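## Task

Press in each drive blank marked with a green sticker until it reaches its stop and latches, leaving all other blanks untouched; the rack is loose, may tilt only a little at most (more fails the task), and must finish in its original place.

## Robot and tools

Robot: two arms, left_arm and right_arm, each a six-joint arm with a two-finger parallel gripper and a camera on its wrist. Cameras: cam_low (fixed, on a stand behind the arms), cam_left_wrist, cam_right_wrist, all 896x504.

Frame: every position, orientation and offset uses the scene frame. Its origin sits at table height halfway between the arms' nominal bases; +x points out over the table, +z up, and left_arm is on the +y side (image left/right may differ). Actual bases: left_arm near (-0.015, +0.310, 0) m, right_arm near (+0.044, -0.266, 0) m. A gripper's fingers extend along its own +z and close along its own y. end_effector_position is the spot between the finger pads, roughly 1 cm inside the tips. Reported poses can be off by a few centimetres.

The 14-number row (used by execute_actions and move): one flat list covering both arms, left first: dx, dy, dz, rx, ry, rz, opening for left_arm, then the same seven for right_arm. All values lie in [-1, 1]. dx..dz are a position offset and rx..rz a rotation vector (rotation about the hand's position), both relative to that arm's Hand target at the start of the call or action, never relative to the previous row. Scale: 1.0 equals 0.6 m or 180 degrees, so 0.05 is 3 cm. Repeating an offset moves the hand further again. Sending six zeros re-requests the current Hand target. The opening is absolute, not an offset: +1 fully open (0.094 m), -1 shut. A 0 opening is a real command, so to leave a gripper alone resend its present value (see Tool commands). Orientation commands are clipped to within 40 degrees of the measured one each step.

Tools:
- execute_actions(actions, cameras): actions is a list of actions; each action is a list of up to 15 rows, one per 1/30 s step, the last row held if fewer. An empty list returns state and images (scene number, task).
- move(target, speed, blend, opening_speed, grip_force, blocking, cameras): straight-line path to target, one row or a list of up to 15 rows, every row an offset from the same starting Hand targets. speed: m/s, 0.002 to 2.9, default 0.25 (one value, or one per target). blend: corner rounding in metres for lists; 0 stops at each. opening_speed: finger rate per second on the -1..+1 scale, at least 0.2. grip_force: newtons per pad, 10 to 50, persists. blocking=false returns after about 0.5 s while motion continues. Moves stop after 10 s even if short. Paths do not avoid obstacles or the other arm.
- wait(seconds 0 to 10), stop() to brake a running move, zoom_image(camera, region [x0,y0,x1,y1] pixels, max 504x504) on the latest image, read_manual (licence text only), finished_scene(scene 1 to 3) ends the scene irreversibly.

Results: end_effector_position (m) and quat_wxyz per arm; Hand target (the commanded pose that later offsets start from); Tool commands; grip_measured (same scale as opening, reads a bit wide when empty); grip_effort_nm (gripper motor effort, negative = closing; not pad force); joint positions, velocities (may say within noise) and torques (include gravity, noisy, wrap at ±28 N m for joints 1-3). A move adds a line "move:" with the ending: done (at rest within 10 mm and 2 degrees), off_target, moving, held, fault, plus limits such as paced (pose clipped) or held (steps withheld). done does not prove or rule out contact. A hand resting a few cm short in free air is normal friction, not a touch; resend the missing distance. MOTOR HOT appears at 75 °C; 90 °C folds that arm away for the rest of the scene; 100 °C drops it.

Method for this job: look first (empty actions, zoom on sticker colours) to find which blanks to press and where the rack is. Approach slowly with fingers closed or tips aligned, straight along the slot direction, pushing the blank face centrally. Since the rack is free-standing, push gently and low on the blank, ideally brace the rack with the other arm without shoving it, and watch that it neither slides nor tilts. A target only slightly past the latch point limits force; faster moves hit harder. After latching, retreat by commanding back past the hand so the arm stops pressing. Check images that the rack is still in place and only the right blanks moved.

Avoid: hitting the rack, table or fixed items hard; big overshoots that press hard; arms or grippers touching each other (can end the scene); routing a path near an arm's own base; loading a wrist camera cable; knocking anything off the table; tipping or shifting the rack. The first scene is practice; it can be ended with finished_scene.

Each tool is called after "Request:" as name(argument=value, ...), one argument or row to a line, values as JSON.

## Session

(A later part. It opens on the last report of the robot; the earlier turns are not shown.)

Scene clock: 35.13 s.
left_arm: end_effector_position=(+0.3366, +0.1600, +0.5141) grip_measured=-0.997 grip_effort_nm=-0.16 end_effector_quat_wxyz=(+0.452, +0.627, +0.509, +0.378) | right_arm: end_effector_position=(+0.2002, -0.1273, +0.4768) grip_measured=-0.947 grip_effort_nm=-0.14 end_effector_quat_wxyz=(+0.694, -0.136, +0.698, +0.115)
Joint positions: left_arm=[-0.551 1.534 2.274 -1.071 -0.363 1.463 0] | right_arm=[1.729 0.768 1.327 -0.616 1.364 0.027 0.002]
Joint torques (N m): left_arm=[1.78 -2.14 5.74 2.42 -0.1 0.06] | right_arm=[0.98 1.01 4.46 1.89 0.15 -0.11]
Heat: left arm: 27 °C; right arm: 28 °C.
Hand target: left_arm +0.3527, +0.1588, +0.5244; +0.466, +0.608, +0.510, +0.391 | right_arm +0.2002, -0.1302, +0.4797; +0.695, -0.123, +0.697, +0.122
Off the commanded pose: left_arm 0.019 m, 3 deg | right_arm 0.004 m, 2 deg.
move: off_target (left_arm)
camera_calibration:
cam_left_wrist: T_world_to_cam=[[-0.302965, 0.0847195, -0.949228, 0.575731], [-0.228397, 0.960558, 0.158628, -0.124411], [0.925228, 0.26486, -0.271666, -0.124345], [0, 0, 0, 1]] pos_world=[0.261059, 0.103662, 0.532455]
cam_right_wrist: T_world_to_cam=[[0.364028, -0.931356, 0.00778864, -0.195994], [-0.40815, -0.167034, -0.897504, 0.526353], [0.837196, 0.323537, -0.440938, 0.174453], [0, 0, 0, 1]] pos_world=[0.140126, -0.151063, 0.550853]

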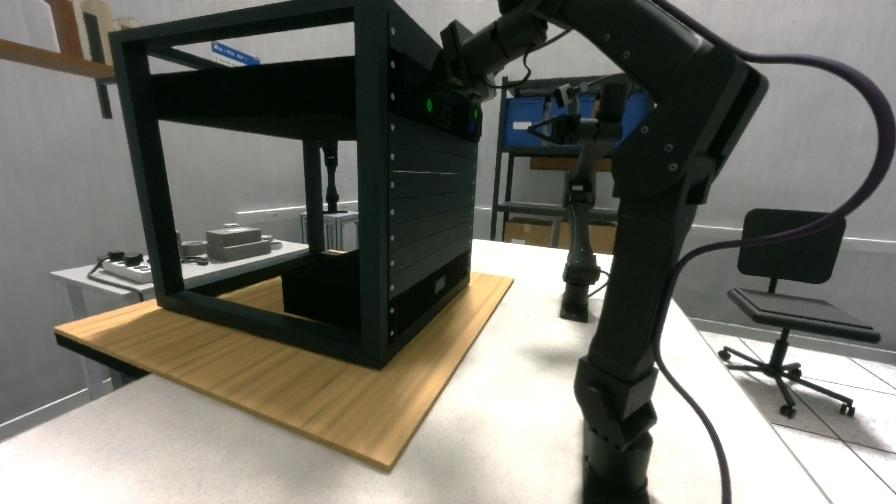

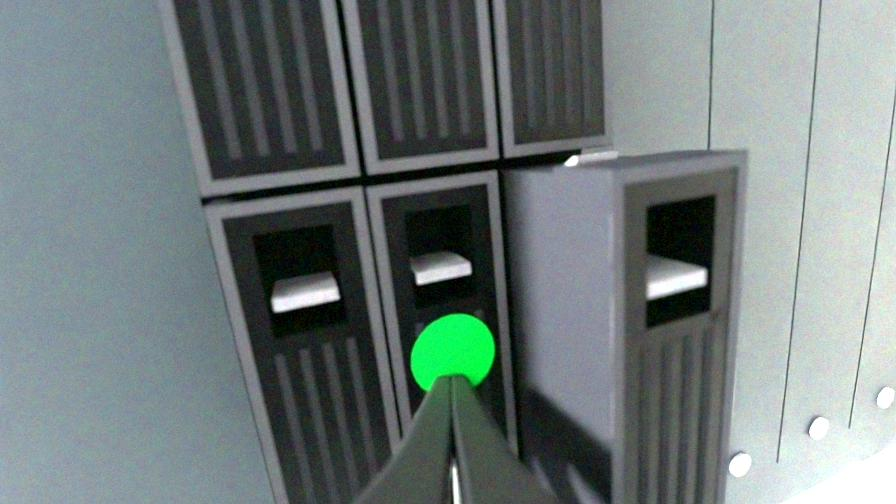

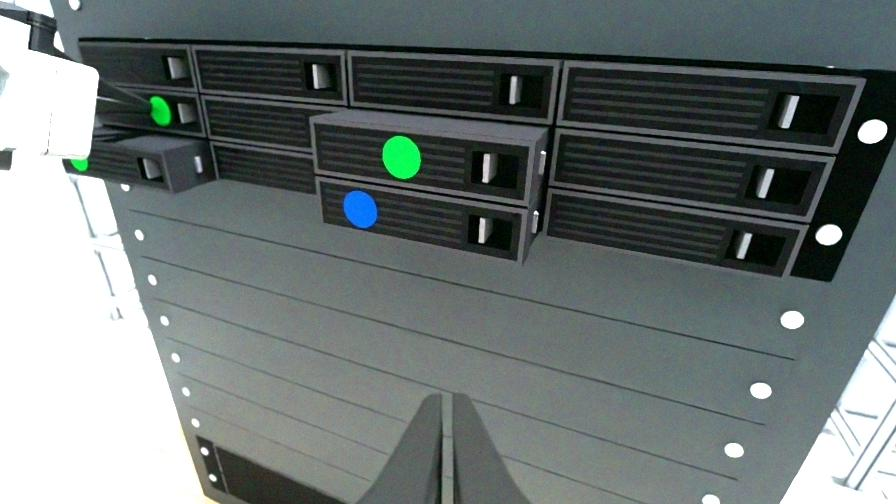

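Request:
move(
  target=[0.012,0,0,0,0,0,-1,0,0,0,0,0,0,-0.95],
  speed=0.03,
)

Request:
move(
  target=[-0.11,0,0.003,0,0,0,-1,0,0,0,0,0,0,-0.95],
  speed=0.15,
  cameras=["all"],
)

Request:
zoom_image(
  camera="cam_right_wrist",
  region=[0, 60, 240, 200],
)

Request:
zoom_image(
  camera="cam_low",
  region=[370, 30, 500, 160],
)

Scene clock: 36.90 s.
left_arm: end_effector_position=(+0.3371, +0.1603, +0.5140) grip_measured=-0.997 grip_effort_nm=-0.16 end_effector_quat_wxyz=(+0.452, +0.631, +0.507, +0.374) | right_arm: end_effector_position=(+0.2002, -0.1273, +0.4768) grip_measured=-0.947 grip_effort_nm=-0.14 end_effector_quat_wxyz=(+0.694, -0.136, +0.698, +0.115)
Joint positions: left_arm=[-0.54 1.543 2.293 -1.086 -0.34 1.468 0] | right_arm=[1.729 0.768 1.327 -0.616 1.364 0.027 0.002]
Joint torques (N m): left_arm=[2.3 -1.35 5.33 2.62 -0.18 0.04] | right_arm=[0.98 1.02 4.46 1.88 0.15 -0.11]
Heat: left arm: 28 °C; right arm: 28 °C.
Hand target: left_arm +0.3600, +0.1589, +0.5244; +0.466, +0.608, +0.510, +0.391 | right_arm +0.2002, -0.1302, +0.4797; +0.695, -0.123, +0.697, +0.122
Off the commanded pose: left_arm 0.025 m, 4 deg | right_arm 0.004 m, 2 deg.
move: off_target (left_arm)

Scene clock: 38.37 s.
left_arm: end_effector_position=(+0.2943, +0.1573, +0.5268) grip_measured=-0.997 grip_effort_nm=-0.16 end_effector_quat_wxyz=(+0.466, +0.616, +0.502, +0.390) | right_arm: end_effector_position=(+0.2002, -0.1273, +0.4768) grip_measured=-0.947 grip_effort_nm=-0.14 end_effector_quat_wxyz=(+0.694, -0.136, +0.698, +0.115)
Joint positions: left_arm=[-0.696 1.435 2.215 -1.085 -0.508 1.433 0] | right_arm=[1.729 0.768 1.327 -0.616 1.364 0.027 0.002]
Joint torques (N m): left_arm=[-0.68 -3.88 3.18 1.78 -0.3 -0.22] | right_arm=[0.98 1.01 4.48 1.89 0.15 -0.11]
Heat: left arm: 28 °C; right arm: 29 °C.
Hand target: left_arm +0.2939, +0.1588, +0.5262; +0.466, +0.608, +0.510, +0.391 | right_arm +0.2002, -0.1302, +0.4797; +0.695, -0.123, +0.697, +0.122
Off the commanded pose: left_arm 0.002 m, 1 deg | right_arm 0.004 m, 2 deg.
move: done
camera_calibration:
cam_left_wrist: T_world_to_cam=[[-0.261771, 0.0757208, -0.962155, 0.571295], [-0.237021, 0.961343, 0.140143, -0.121363], [0.935573, 0.264736, -0.233704, -0.104017], [0, 0, 0, 1]] pos_world=[0.218098, 0.10095, 0.542373]
cam_right_wrist: T_world_to_cam=[[0.364028, -0.931356, 0.00778864, -0.195994], [-0.40815, -0.167034, -0.897504, 0.526353], [0.837196, 0.323537, -0.440938, 0.174453], [0, 0, 0, 1]] pos_world=[0.140126, -0.151063, 0.550853]

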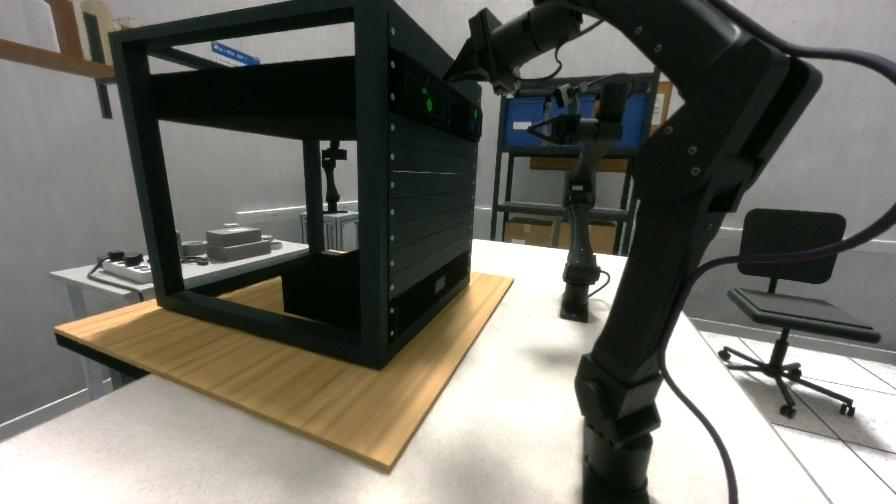

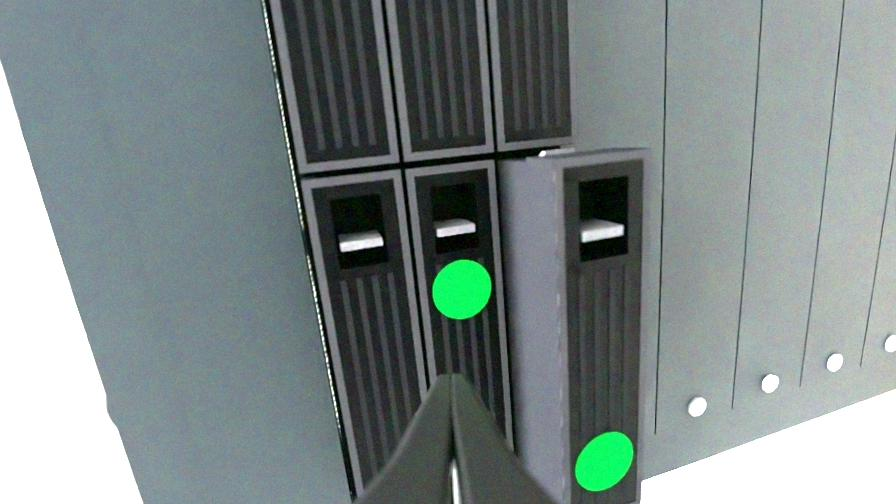

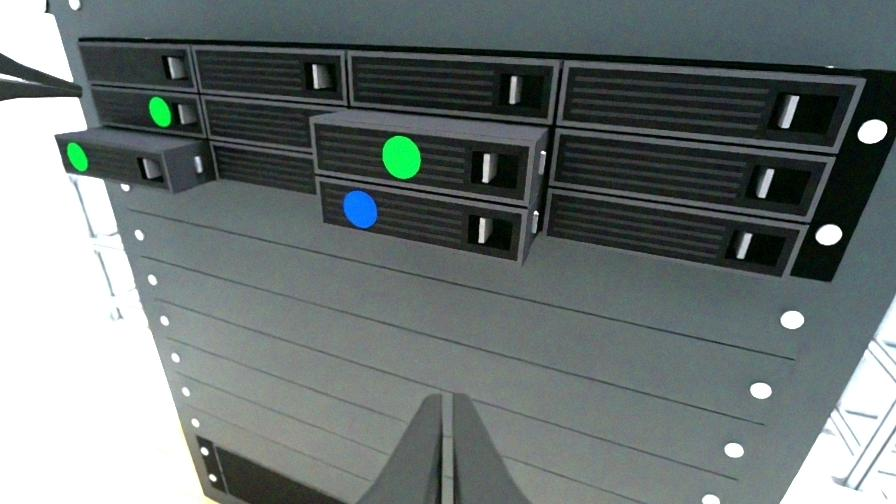

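Scaled by 2.100 from the camera's 896x504 image, which has a finer 1280x720 frame.

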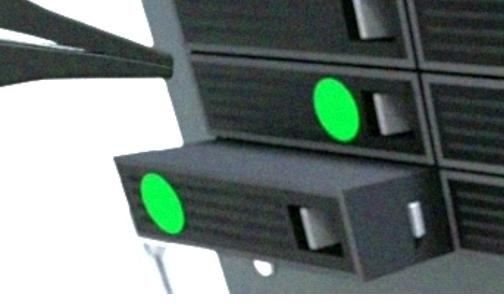

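Scaled by 3.877 from the camera's 896x504 image, which has a finer 1280x720 frame.

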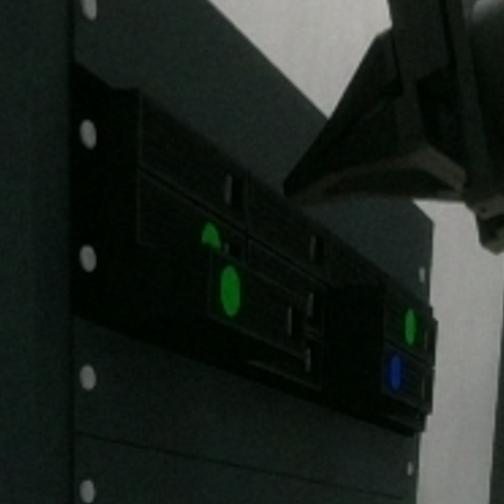

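Request:
move(
  target=[-0.02,0.01,-0.06,0,0,0,-1,0,0,0,0,0,0,-0.95],
  speed=0.15,
  cameras=["all"],
)

Request:
zoom_image(
  camera="cam_right_wrist",
  region=[0, 60, 240, 200],
)

Scene clock: 40.67 s.
left_arm: end_effector_position=(+0.2815, +0.1636, +0.4778) grip_measured=-0.997 grip_effort_nm=-0.16 end_effector_quat_wxyz=(+0.442, +0.633, +0.505, +0.385) | right_arm: end_effector_position=(+0.2002, -0.1273, +0.4768) grip_measured=-0.947 grip_effort_nm=-0.14 end_effector_quat_wxyz=(+0.694, -0.136, +0.698, +0.115)
Joint positions: left_arm=[-0.717 1.263 1.872 -0.978 -0.527 1.422 0] | right_arm=[1.729 0.768 1.327 -0.616 1.364 0.027 0.002]
Joint torques (N m): left_arm=[-0.68 -3.82 3.85 2.27 -0.33 -0.18] | right_arm=[0.99 1.01 4.45 1.88 0.15 -0.11]
Heat: left arm: 28 °C; right arm: 29 °C.
Hand target: left_arm +0.2819, +0.1648, +0.4902; +0.466, +0.608, +0.510, +0.391 | right_arm +0.2002, -0.1302, +0.4797; +0.695, -0.123, +0.697, +0.122
Off the commanded pose: left_arm 0.012 m, 4 deg | right_arm 0.004 m, 2 deg.
move: off_target (left_arm)
camera_calibration:
cam_left_wrist: T_world_to_cam=[[-0.305713, 0.111542, -0.945568, 0.518876], [-0.229305, 0.955257, 0.186822, -0.146989], [0.924099, 0.273938, -0.266457, -0.0877961], [0, 0, 0, 1]] pos_world=[0.206054, 0.106586, 0.4947]
cam_right_wrist: T_world_to_cam=[[0.364028, -0.931356, 0.00778864, -0.195994], [-0.40815, -0.167034, -0.897504, 0.526353], [0.837196, 0.323537, -0.440938, 0.174453], [0, 0, 0, 1]] pos_world=[0.140126, -0.151063, 0.550853]

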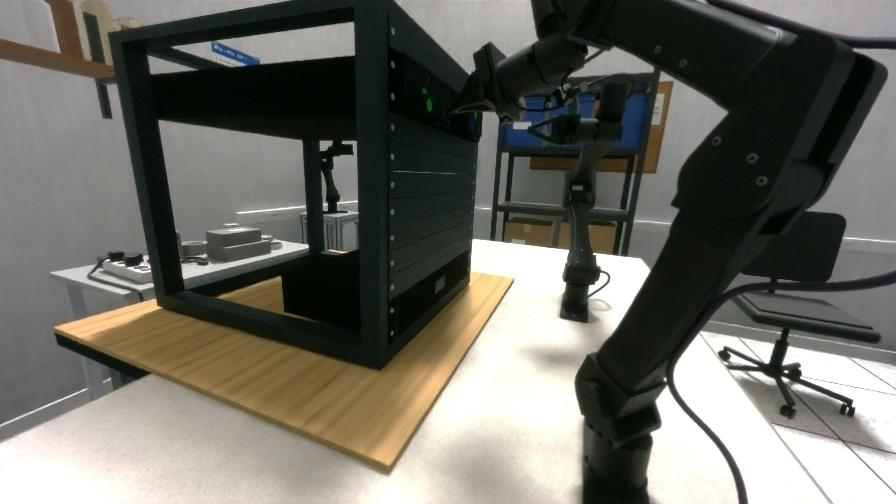

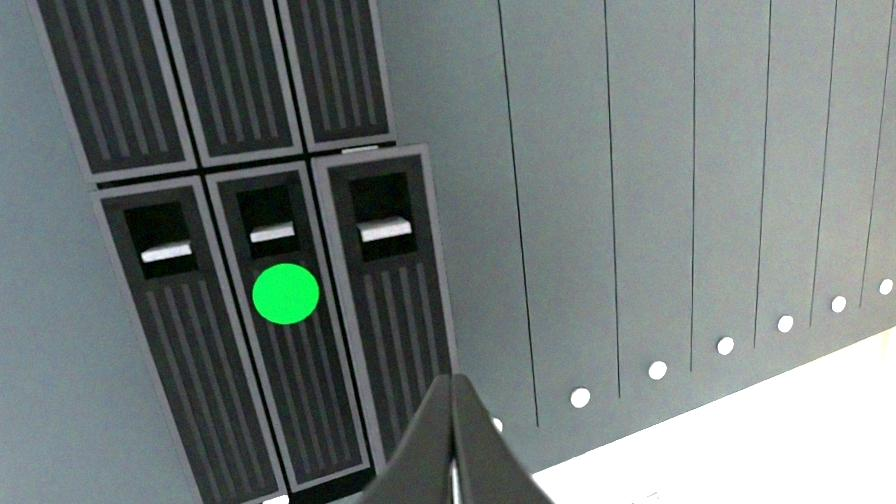

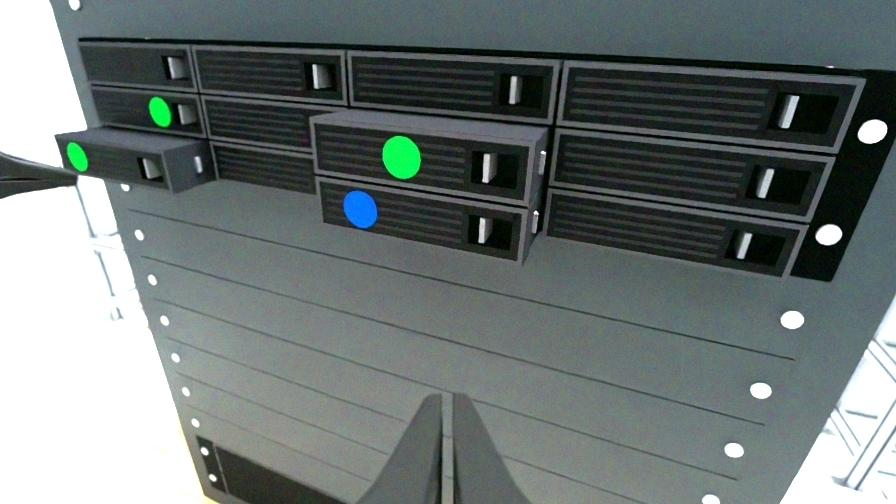

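Scaled by 2.100 from the camera's 896x504 image, which has a finer 1280x720 frame.

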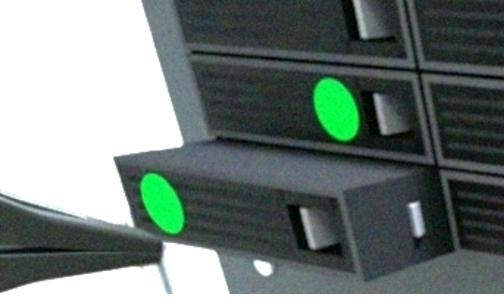

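Request:
move(
  target=[0.055,0,0.008,0,0,0,-1,0,0,0,0,0,0,-0.95],
  speed=0.07,
  cameras=["cam_left_wrist","cam_right_wrist"],
)

Request:
zoom_image(
  camera="cam_right_wrist",
  region=[0, 60, 240, 200],
)

Scene clock: 42.93 s.
left_arm: end_effector_position=(+0.3115, +0.1662, +0.4745) grip_measured=-0.997 grip_effort_nm=-0.15 end_effector_quat_wxyz=(+0.437, +0.629, +0.515, +0.385) | right_arm: end_effector_position=(+0.2002, -0.1273, +0.4768) grip_measured=-0.947 grip_effort_nm=-0.14 end_effector_quat_wxyz=(+0.694, -0.136, +0.698, +0.115)
Joint positions: left_arm=[-0.616 1.33 1.901 -0.938 -0.449 1.442 0] | right_arm=[1.729 0.768 1.327 -0.616 1.364 0.027 0.002]
Joint torques (N m): left_arm=[0.66 -3.25 6.82 2.3 0.01 0.02] | right_arm=[0.98 1.02 4.46 1.89 0.15 -0.11]
Heat: left arm: 28 °C; right arm: 29 °C.
Hand target: left_arm +0.3150, +0.1649, +0.4949; +0.466, +0.608, +0.510, +0.391 | right_arm +0.2002, -0.1302, +0.4797; +0.695, -0.123, +0.697, +0.122
Off the commanded pose: left_arm 0.021 m, 4 deg | right_arm 0.004 m, 2 deg.
move: off_target (left_arm)
camera_calibration:
cam_left_wrist: T_world_to_cam=[[-0.319679, 0.100201, -0.942213, 0.529279], [-0.247428, 0.951063, 0.185091, -0.134885], [0.91465, 0.2923, -0.279243, -0.111178], [0, 0, 0, 1]] pos_world=[0.237514, 0.107746, 0.492613]
cam_right_wrist: T_world_to_cam=[[0.364028, -0.931356, 0.00778864, -0.195994], [-0.40815, -0.167034, -0.897504, 0.526353], [0.837196, 0.323537, -0.440938, 0.174453], [0, 0, 0, 1]] pos_world=[0.140126, -0.151063, 0.550853]
Images, in order (width x height): cam_left_wrist 896x504, cam_right_wrist 896x504.

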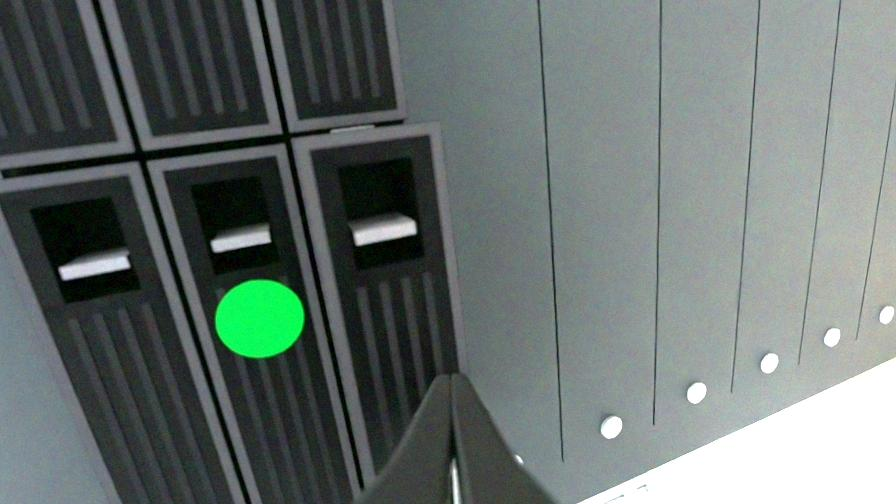

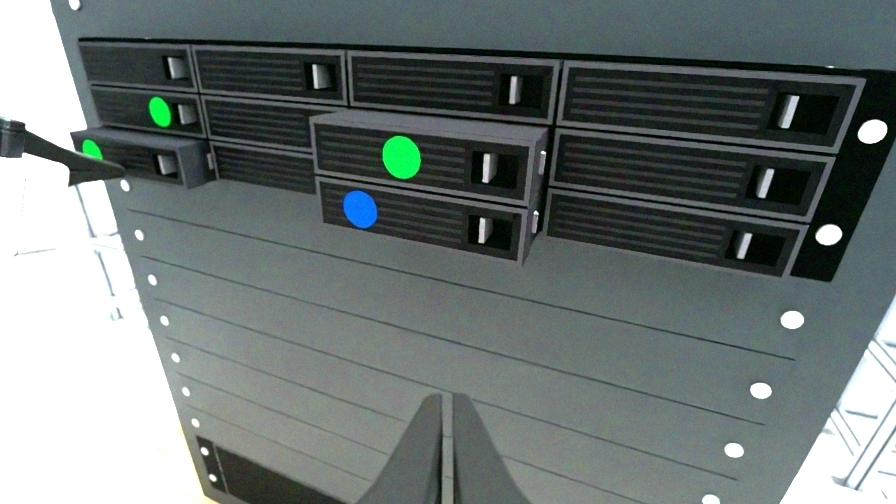

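Scaled by 2.100 from the camera's 896x504 image, which has a finer 1280x720 frame.

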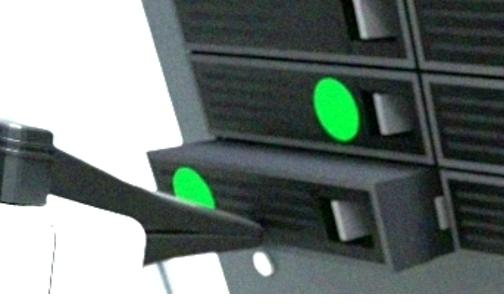

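Request:
move(
  target=[-0.02,-0.002,0.01,0,0,0,-1,0,0,0,0,0,0,-0.95],
  speed=0.1,
)

Request:
move(
  target=[0.023,0,0.003,0,0,0,-1,0,0,0,0,0,0,-0.95],
  speed=0.06,
  cameras=["cam_left_wrist","cam_right_wrist"],
)

Request:
zoom_image(
  camera="cam_right_wrist",
  region=[0, 60, 240, 200],
)

Scene clock: 45.10 s.
left_arm: end_effector_position=(+0.3042, +0.1612, +0.4902) grip_measured=-0.997 grip_effort_nm=-0.16 end_effector_quat_wxyz=(+0.455, +0.623, +0.506, +0.386) | right_arm: end_effector_position=(+0.2002, -0.1273, +0.4768) grip_measured=-0.947 grip_effort_nm=-0.14 end_effector_quat_wxyz=(+0.694, -0.136, +0.698, +0.115)
Joint positions: left_arm=[-0.646 1.33 1.941 -0.938 -0.461 1.442 0] | right_arm=[1.729 0.768 1.327 -0.616 1.364 0.027 0.002]
Joint torques (N m): left_arm=[-0.62 -3.17 6.5 1.83 -0.29 -0.12] | right_arm=[0.99 1.01 4.45 1.88 0.15 -0.11]
Heat: left arm: 28 °C; right arm: 29 °C.
Hand target: left_arm +0.3029, +0.1636, +0.5010; +0.466, +0.608, +0.510, +0.390 | right_arm +0.2002, -0.1302, +0.4797; +0.695, -0.123, +0.697, +0.122
Off the commanded pose: left_arm 0.011 m, 2 deg | right_arm 0.004 m, 2 deg.
move: off_target (left_arm)

Scene clock: 46.13 s.
left_arm: end_effector_position=(+0.3157, +0.1636, +0.4908) grip_measured=-0.997 grip_effort_nm=-0.16 end_effector_quat_wxyz=(+0.451, +0.618, +0.513, +0.389) | right_arm: end_effector_position=(+0.2002, -0.1273, +0.4768) grip_measured=-0.947 grip_effort_nm=-0.14 end_effector_quat_wxyz=(+0.694, -0.136, +0.698, +0.115)
Joint positions: left_arm=[-0.615 1.365 1.972 -0.938 -0.449 1.442 0] | right_arm=[1.729 0.768 1.327 -0.616 1.364 0.027 0.002]
Joint torques (N m): left_arm=[0.58 -3.32 6.64 1.96 0.02 0.02] | right_arm=[0.96 1.01 4.45 1.89 0.15 -0.11]
Heat: left arm: 28 °C; right arm: 29 °C.
Hand target: left_arm +0.3168, +0.1637, +0.5027; +0.466, +0.608, +0.510, +0.391 | right_arm +0.2002, -0.1302, +0.4797; +0.695, -0.123, +0.697, +0.122
Off the commanded pose: left_arm 0.012 m, 2 deg | right_arm 0.004 m, 2 deg.
move: off_target (left_arm)
camera_calibration:
cam_left_wrist: T_world_to_cam=[[-0.291865, 0.0792339, -0.953172, 0.546301], [-0.253525, 0.954507, 0.156975, -0.119217], [0.922247, 0.287469, -0.258499, -0.121462], [0, 0, 0, 1]] pos_world=[0.24124, 0.105424, 0.508035]
cam_right_wrist: T_world_to_cam=[[0.364028, -0.931356, 0.00778864, -0.195994], [-0.40815, -0.167034, -0.897504, 0.526353], [0.837196, 0.323537, -0.440938, 0.174453], [0, 0, 0, 1]] pos_world=[0.140126, -0.151063, 0.550853]
Images, in order (width x height): cam_left_wrist 896x504, cam_right_wrist 896x504.

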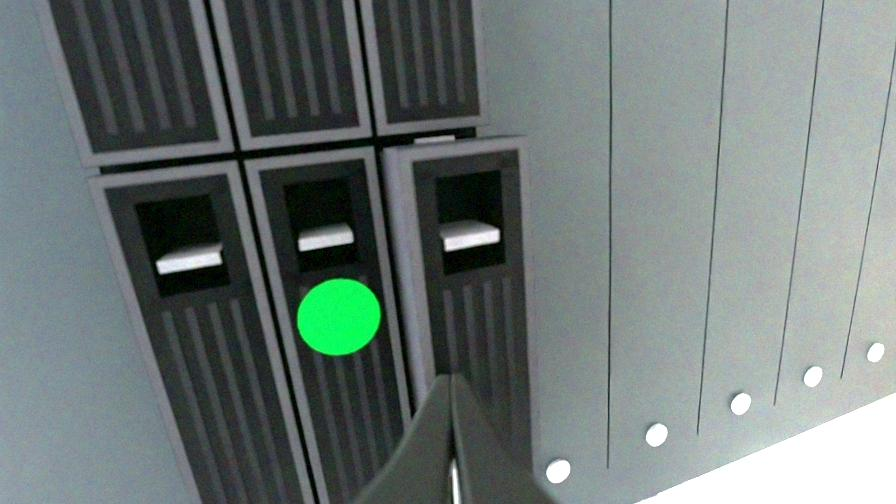

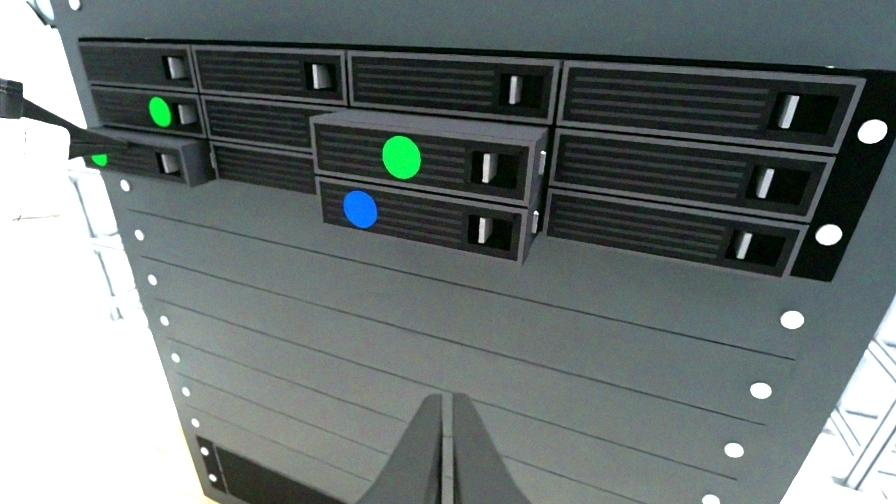

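Scaled by 2.100 from the camera's 896x504 image, which has a finer 1280x720 frame.

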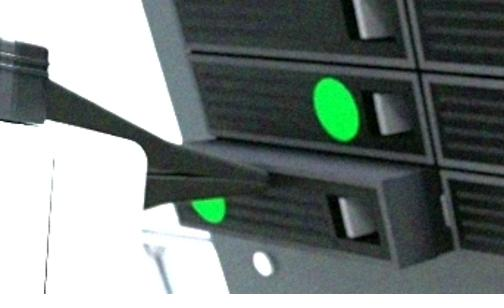

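Request:
move(
  target=[-0.015,0,-0.008,0,0,0,-1,0,0,0,0,0,0,-0.95],
  speed=0.1,
)

Request:
move(
  target=[0.03,0,0.0,0,0,0,-1,0,0,0,0,0,0,-0.95],
  speed=0.06,
  cameras=["cam_left_wrist","cam_right_wrist"],
)

Request:
zoom_image(
  camera="cam_right_wrist",
  region=[0, 60, 240, 200],
)

Scene clock: 47.77 s.
left_arm: end_effector_position=(+0.3114, +0.1598, +0.4890) grip_measured=-0.997 grip_effort_nm=-0.16 end_effector_quat_wxyz=(+0.453, +0.624, +0.508, +0.384) | right_arm: end_effector_position=(+0.2002, -0.1273, +0.4768) grip_measured=-0.947 grip_effort_nm=-0.14 end_effector_quat_wxyz=(+0.694, -0.136, +0.698, +0.115)
Joint positions: left_arm=[-0.63 1.353 1.958 -0.938 -0.447 1.442 0] | right_arm=[1.729 0.768 1.327 -0.616 1.364 0.027 0.002]
Joint torques (N m): left_arm=[-0.64 -5.34 3.84 2.04 -0.25 -0.09] | right_arm=[0.98 1.02 4.46 1.89 0.15 -0.11]
Heat: left arm: 28 °C; right arm: 29 °C.
Hand target: left_arm +0.3077, +0.1636, +0.4980; +0.466, +0.608, +0.510, +0.390 | right_arm +0.2002, -0.1302, +0.4797; +0.695, -0.123, +0.697, +0.122
Off the commanded pose: left_arm 0.010 m, 2 deg | right_arm 0.004 m, 2 deg.
move: done

Scene clock: 49.00 s.
left_arm: end_effector_position=(+0.3213, +0.1660, +0.4830) grip_measured=-0.997 grip_effort_nm=-0.16 end_effector_quat_wxyz=(+0.442, +0.625, +0.515, +0.386) | right_arm: end_effector_position=(+0.2002, -0.1273, +0.4768) grip_measured=-0.947 grip_effort_nm=-0.14 end_effector_quat_wxyz=(+0.694, -0.136, +0.698, +0.115)
Joint positions: left_arm=[-0.589 1.369 1.958 -0.938 -0.424 1.451 0] | right_arm=[1.729 0.768 1.327 -0.616 1.364 0.027 0.002]
Joint torques (N m): left_arm=[0.58 -3.45 5.7 2.29 0.03 0.01] | right_arm=[0.98 0.99 4.45 1.88 0.14 -0.11]
Heat: left arm: 28 °C; right arm: 29 °C.
Hand target: left_arm +0.3257, +0.1637, +0.4981; +0.466, +0.608, +0.510, +0.391 | right_arm +0.2002, -0.1302, +0.4797; +0.695, -0.123, +0.697, +0.122
Off the commanded pose: left_arm 0.016 m, 3 deg | right_arm 0.004 m, 2 deg.
move: off_target (left_arm)
camera_calibration:
cam_left_wrist: T_world_to_cam=[[-0.309796, 0.0916787, -0.946373, 0.540722], [-0.25044, 0.952324, 0.174237, -0.127793], [0.917227, 0.290988, -0.272066, -0.121685], [0, 0, 0, 1]] pos_world=[0.247122, 0.107537, 0.500884]
cam_right_wrist: T_world_to_cam=[[0.364028, -0.931356, 0.00778864, -0.195994], [-0.40815, -0.167034, -0.897504, 0.526353], [0.837196, 0.323537, -0.440938, 0.174453], [0, 0, 0, 1]] pos_world=[0.140126, -0.151063, 0.550853]
Images, in order (width x height): cam_left_wrist 896x504, cam_right_wrist 896x504.

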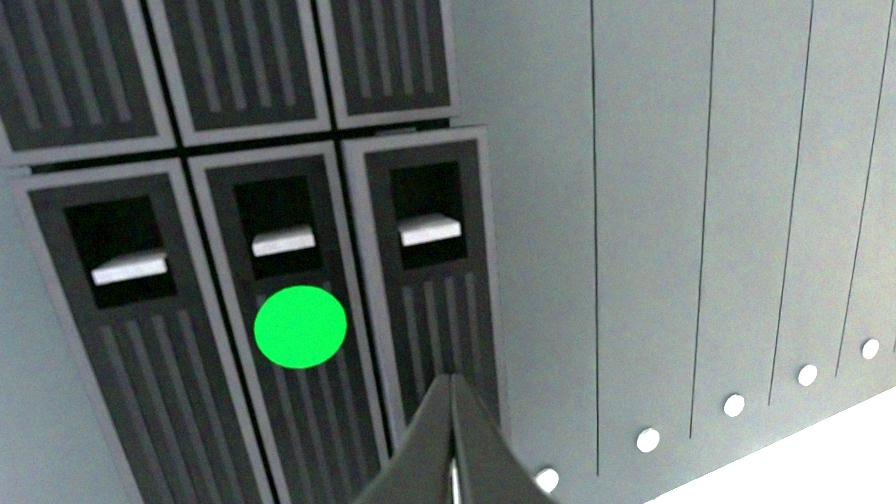

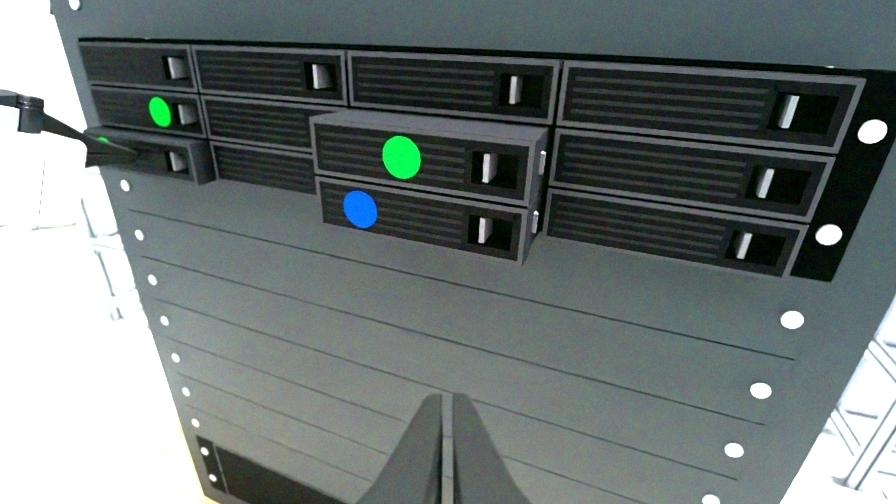

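Scaled by 2.100 from the camera's 896x504 image, which has a finer 1280x720 frame.

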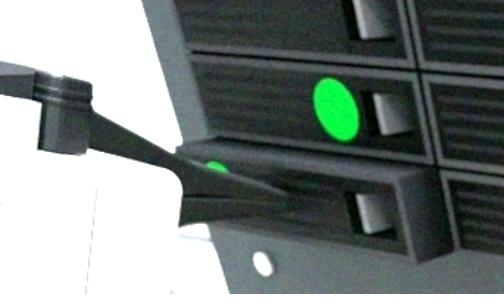

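Request:
move(
  target=[0.045,0,0.005,0,0,0,-1,0,0,0,0,0,0,-0.95],
  speed=0.04,
  cameras=["cam_left_wrist","cam_right_wrist"],
)

Request:
zoom_image(
  camera="cam_right_wrist",
  region=[0, 60, 240, 200],
)

Scene clock: 52.17 s.
left_arm: end_effector_position=(+0.3368, +0.1671, +0.4836) grip_measured=-0.997 grip_effort_nm=-0.16 end_effector_quat_wxyz=(+0.441, +0.631, +0.514, +0.378) | right_arm: end_effector_position=(+0.2002, -0.1273, +0.4768) grip_measured=-0.947 grip_effort_nm=-0.14 end_effector_quat_wxyz=(+0.694, -0.136, +0.698, +0.115)
Joint positions: left_arm=[-0.531 1.42 2.014 -0.947 -0.353 1.468 0] | right_arm=[1.729 0.768 1.327 -0.616 1.364 0.027 0.002]
Joint torques (N m): left_arm=[1.47 -1.76 6.89 2.58 -0.01 0.05] | right_arm=[0.96 1.01 4.45 1.88 0.15 -0.11]
Heat: left arm: 29 °C; right arm: 29 °C.
Hand target: left_arm +0.3527, +0.1637, +0.5011; +0.466, +0.608, +0.510, +0.391 | right_arm +0.2002, -0.1302, +0.4797; +0.695, -0.123, +0.697, +0.122
Off the commanded pose: left_arm 0.024 m, 4 deg | right_arm 0.004 m, 2 deg.
move: off_target (left_arm)
camera_calibration:
cam_left_wrist: T_world_to_cam=[[-0.321901, 0.0940337, -0.942092, 0.547558], [-0.234934, 0.956, 0.175696, -0.131651], [0.917162, 0.277887, -0.285646, -0.127346], [0, 0, 0, 1]] pos_world=[0.262127, 0.109758, 0.502605]
cam_right_wrist: T_world_to_cam=[[0.364028, -0.931356, 0.00778864, -0.195994], [-0.40815, -0.167034, -0.897504, 0.526353], [0.837196, 0.323537, -0.440938, 0.174453], [0, 0, 0, 1]] pos_world=[0.140126, -0.151063, 0.550853]
Images, in order (width x height): cam_left_wrist 896x504, cam_right_wrist 896x504.

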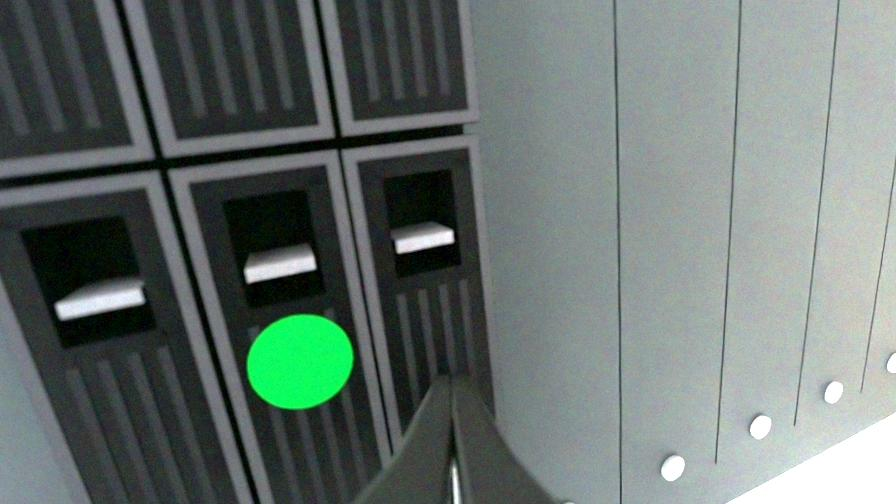

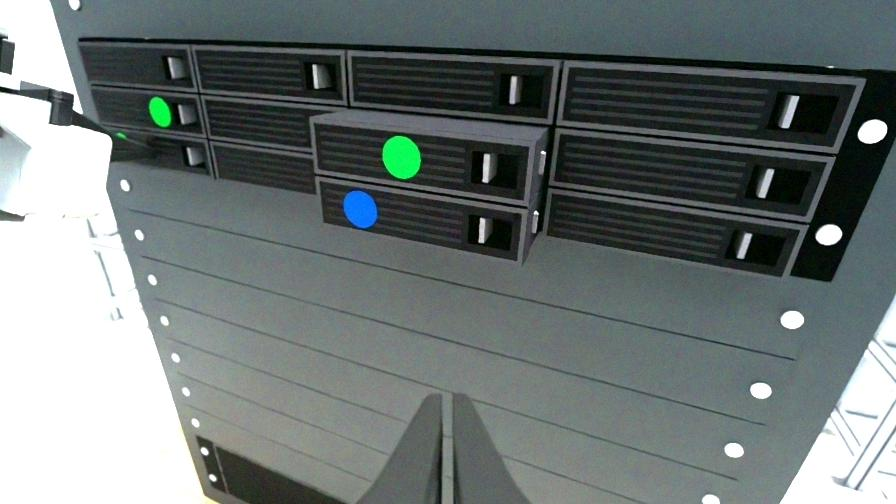

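Scaled by 2.100 from the camera's 896x504 image, which has a finer 1280x720 frame.

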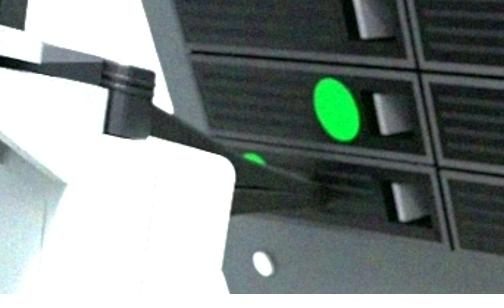

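Request:
move(
  target=[0.012,0,0,0,0,0,-1,0,0,0,0,0,0,-0.95],
  speed=0.03,
)

Request:
move(
  target=[
    [-0.1,0.01,0,0,0,0,-1,0,0,0,0,0,0,-0.95],
    [-0.25,0.12,0,0,0,0,-1,0,0,0,0,0,0,-0.95],
  ],
  blend=0.03,
  cameras=["all"],
)

Request:
zoom_image(
  camera="cam_right_wrist",
  region=[0, 60, 240, 200],
)

Scene clock: 53.80 s.
left_arm: end_effector_position=(+0.3374, +0.1673, +0.4836) grip_measured=-0.997 grip_effort_nm=-0.15 end_effector_quat_wxyz=(+0.441, +0.635, +0.512, +0.373) | right_arm: end_effector_position=(+0.2002, -0.1273, +0.4768) grip_measured=-0.947 grip_effort_nm=-0.14 end_effector_quat_wxyz=(+0.694, -0.136, +0.698, +0.115)
Joint positions: left_arm=[-0.52 1.427 2.029 -0.961 -0.332 1.473 0] | right_arm=[1.729 0.768 1.327 -0.616 1.364 0.027 0.002]
Joint torques (N m): left_arm=[1.99 -0.98 6.52 2.79 -0.1 0.05] | right_arm=[0.98 1.01 4.45 1.88 0.15 -0.11]
Heat: left arm: 29 °C; right arm: 29 °C.
Hand target: left_arm +0.3600, +0.1637, +0.5010; +0.466, +0.608, +0.510, +0.391 | right_arm +0.2002, -0.1302, +0.4797; +0.695, -0.123, +0.697, +0.122
Off the commanded pose: left_arm 0.029 m, 5 deg | right_arm 0.004 m, 2 deg.
move: off_target (left_arm)

Scene clock: 55.50 s.
left_arm: end_effector_position=(+0.2108, +0.2330, +0.5122) grip_measured=-0.997 grip_effort_nm=-0.16 end_effector_quat_wxyz=(+0.483, +0.602, +0.499, +0.394) | right_arm: end_effector_position=(+0.2002, -0.1273, +0.4768) grip_measured=-0.947 grip_effort_nm=-0.14 end_effector_quat_wxyz=(+0.694, -0.136, +0.698, +0.115)
Joint positions: left_arm=[-0.669 1.035 1.89 -1.109 -0.484 1.444 0] | right_arm=[1.729 0.768 1.327 -0.616 1.364 0.027 0.002]
Joint torques (N m): left_arm=[-0.66 0.85 2.85 1.37 -0.27 -0.22] | right_arm=[0.99 1.01 4.45 1.89 0.15 -0.11]
Heat: left arm: 29 °C; right arm: 29 °C.
Hand target: left_arm +0.2100, +0.2357, +0.5010; +0.466, +0.608, +0.510, +0.391 | right_arm +0.2002, -0.1302, +0.4797; +0.695, -0.123, +0.697, +0.122
Off the commanded pose: left_arm 0.012 m, 3 deg | right_arm 0.004 m, 2 deg.
move: off_target (left_arm); blend cut to 0.029 m at target 1
camera_calibration:
cam_left_wrist: T_world_to_cam=[[-0.226491, 0.04859, -0.972801, 0.533915], [-0.24196, 0.964641, 0.104517, -0.193354], [0.943481, 0.259051, -0.206725, -0.0634819], [0, 0, 0, 1]] pos_world=[0.134037, 0.177019, 0.526478]
cam_right_wrist: T_world_to_cam=[[0.364028, -0.931356, 0.00778864, -0.195994], [-0.40815, -0.167034, -0.897504, 0.526353], [0.837196, 0.323537, -0.440938, 0.174453], [0, 0, 0, 1]] pos_world=[0.140126, -0.151063, 0.550853]

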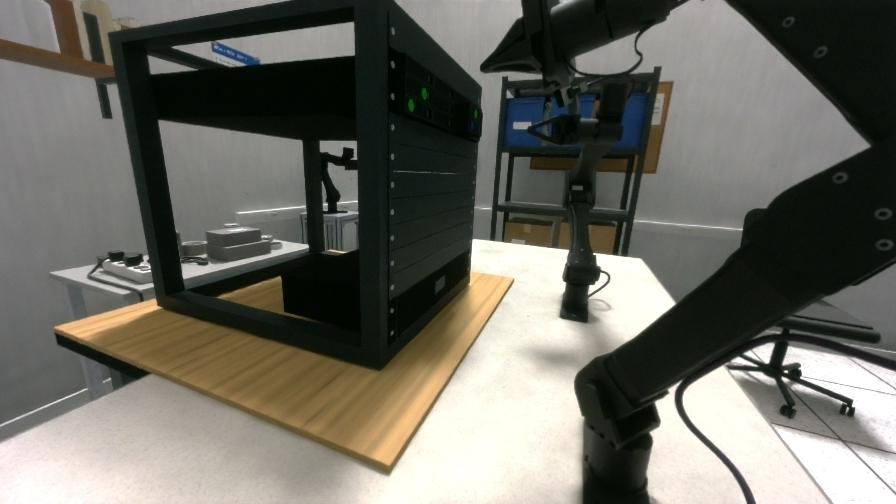

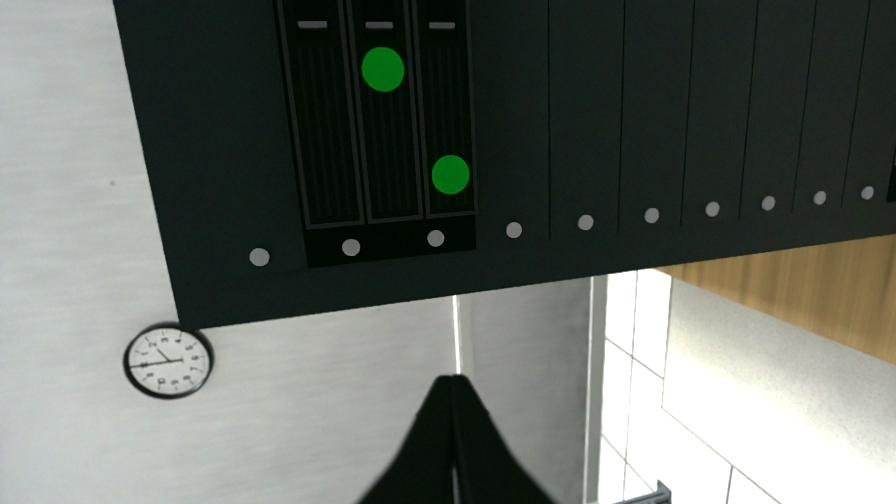

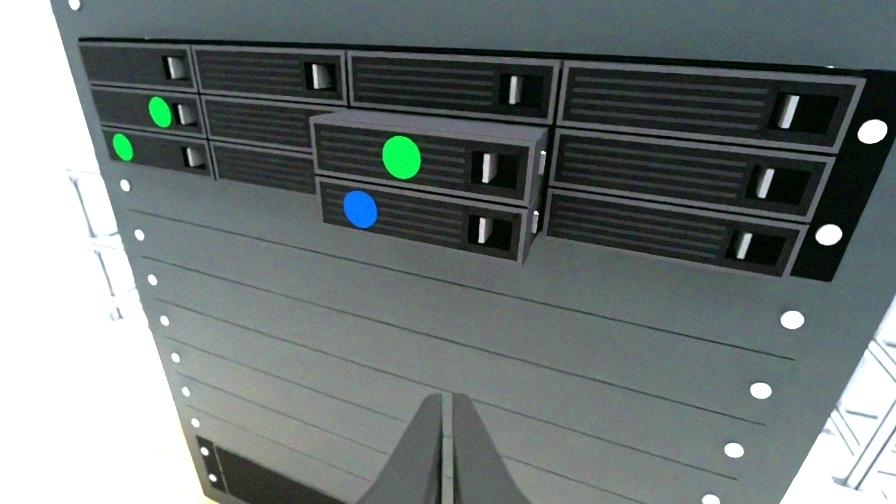

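Scaled by 2.100 from the camera's 896x504 image, which has a finer 1280x720 frame.

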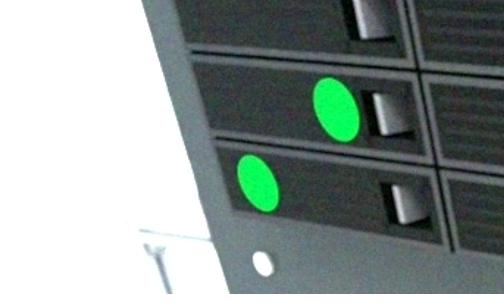

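Request:
move(
  target=[0,0,0,0,0,0,-1,0.09,0.104,0.06,-0.4957,-0.0653,0.0219,-1],
  cameras=["all"],
)

Scene clock: 60.07 s.
left_arm: end_effector_position=(+0.2108, +0.2330, +0.5122) grip_measured=-0.997 grip_effort_nm=-0.16 end_effector_quat_wxyz=(+0.483, +0.602, +0.499, +0.394) | right_arm: end_effector_position=(+0.2520, -0.0537, +0.5241) grip_measured=-0.997 grip_effort_nm=-0.18 end_effector_quat_wxyz=(-0.517, +0.578, -0.527, +0.346)
Joint positions: left_arm=[-0.669 1.035 1.89 -1.109 -0.484 1.444 0] | right_arm=[1.354 1.428 2.223 -1.269 1.056 -1.001 0]
Joint torques (N m): left_arm=[-0.66 0.87 2.88 1.37 -0.27 -0.22] | right_arm=[-0.98 -2.95 5.19 0.66 0.51 -0.63]
Heat: left arm: 29 °C; right arm: 29 °C.
Hand target: left_arm +0.2100, +0.2357, +0.5010; +0.466, +0.608, +0.510, +0.391 | right_arm +0.2542, -0.0677, +0.5157; -0.466, +0.607, -0.510, +0.392
Off the commanded pose: left_arm 0.012 m, 3 deg | right_arm 0.017 m, 9 deg.
move: off_target (left_arm, right_arm)
camera_calibration:
cam_left_wrist: T_world_to_cam=[[-0.226491, 0.04859, -0.972801, 0.533915], [-0.24196, 0.964641, 0.104517, -0.193354], [0.943481, 0.259051, -0.206725, -0.0634819], [0, 0, 0, 1]] pos_world=[0.134037, 0.177019, 0.526478]
cam_right_wrist: T_world_to_cam=[[0.270419, -0.107338, 0.95674, -0.576159], [-0.225474, -0.973188, -0.0454539, 0.0663607], [0.935967, -0.203429, -0.28737, -0.00554971], [0, 0, 0, 1]] pos_world=[0.175961, 0.00160872, 0.552656]

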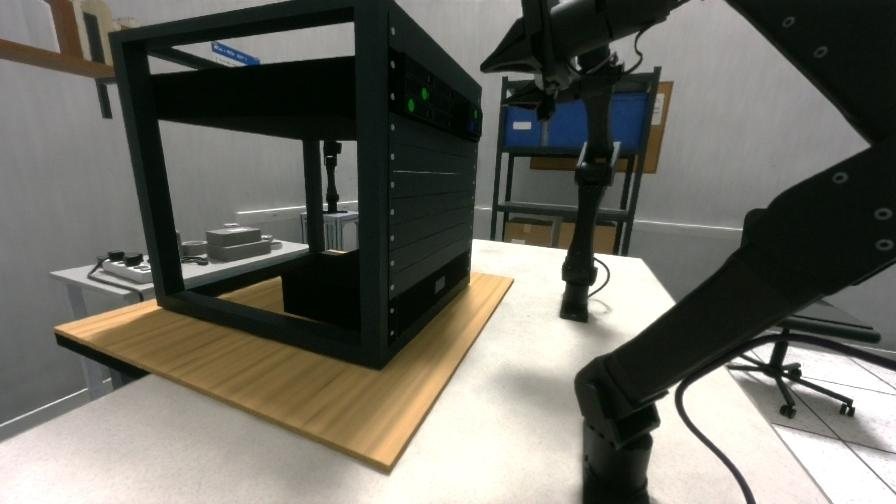

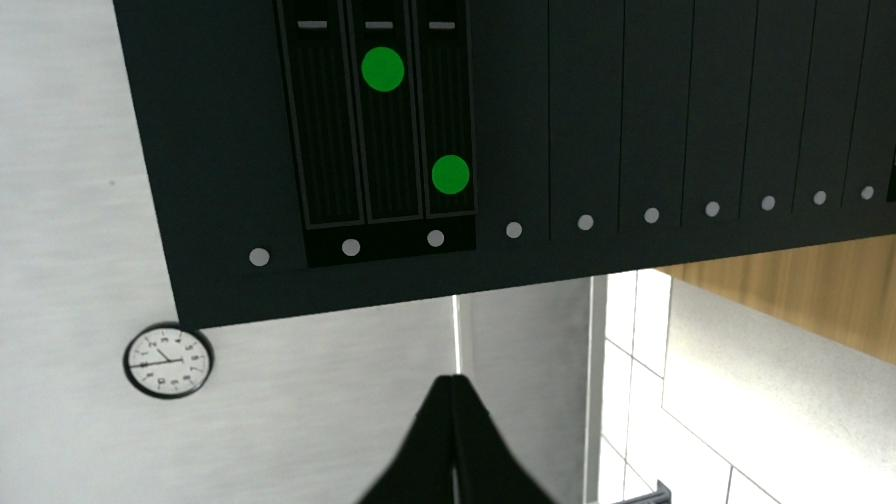

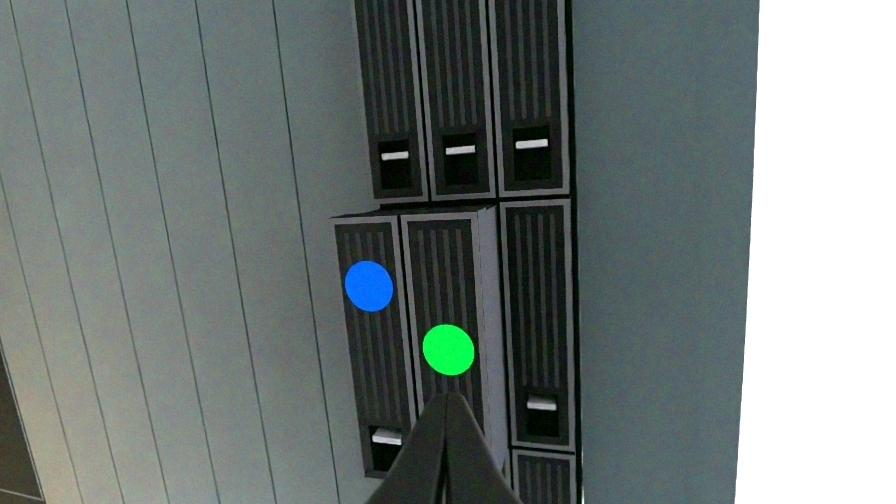

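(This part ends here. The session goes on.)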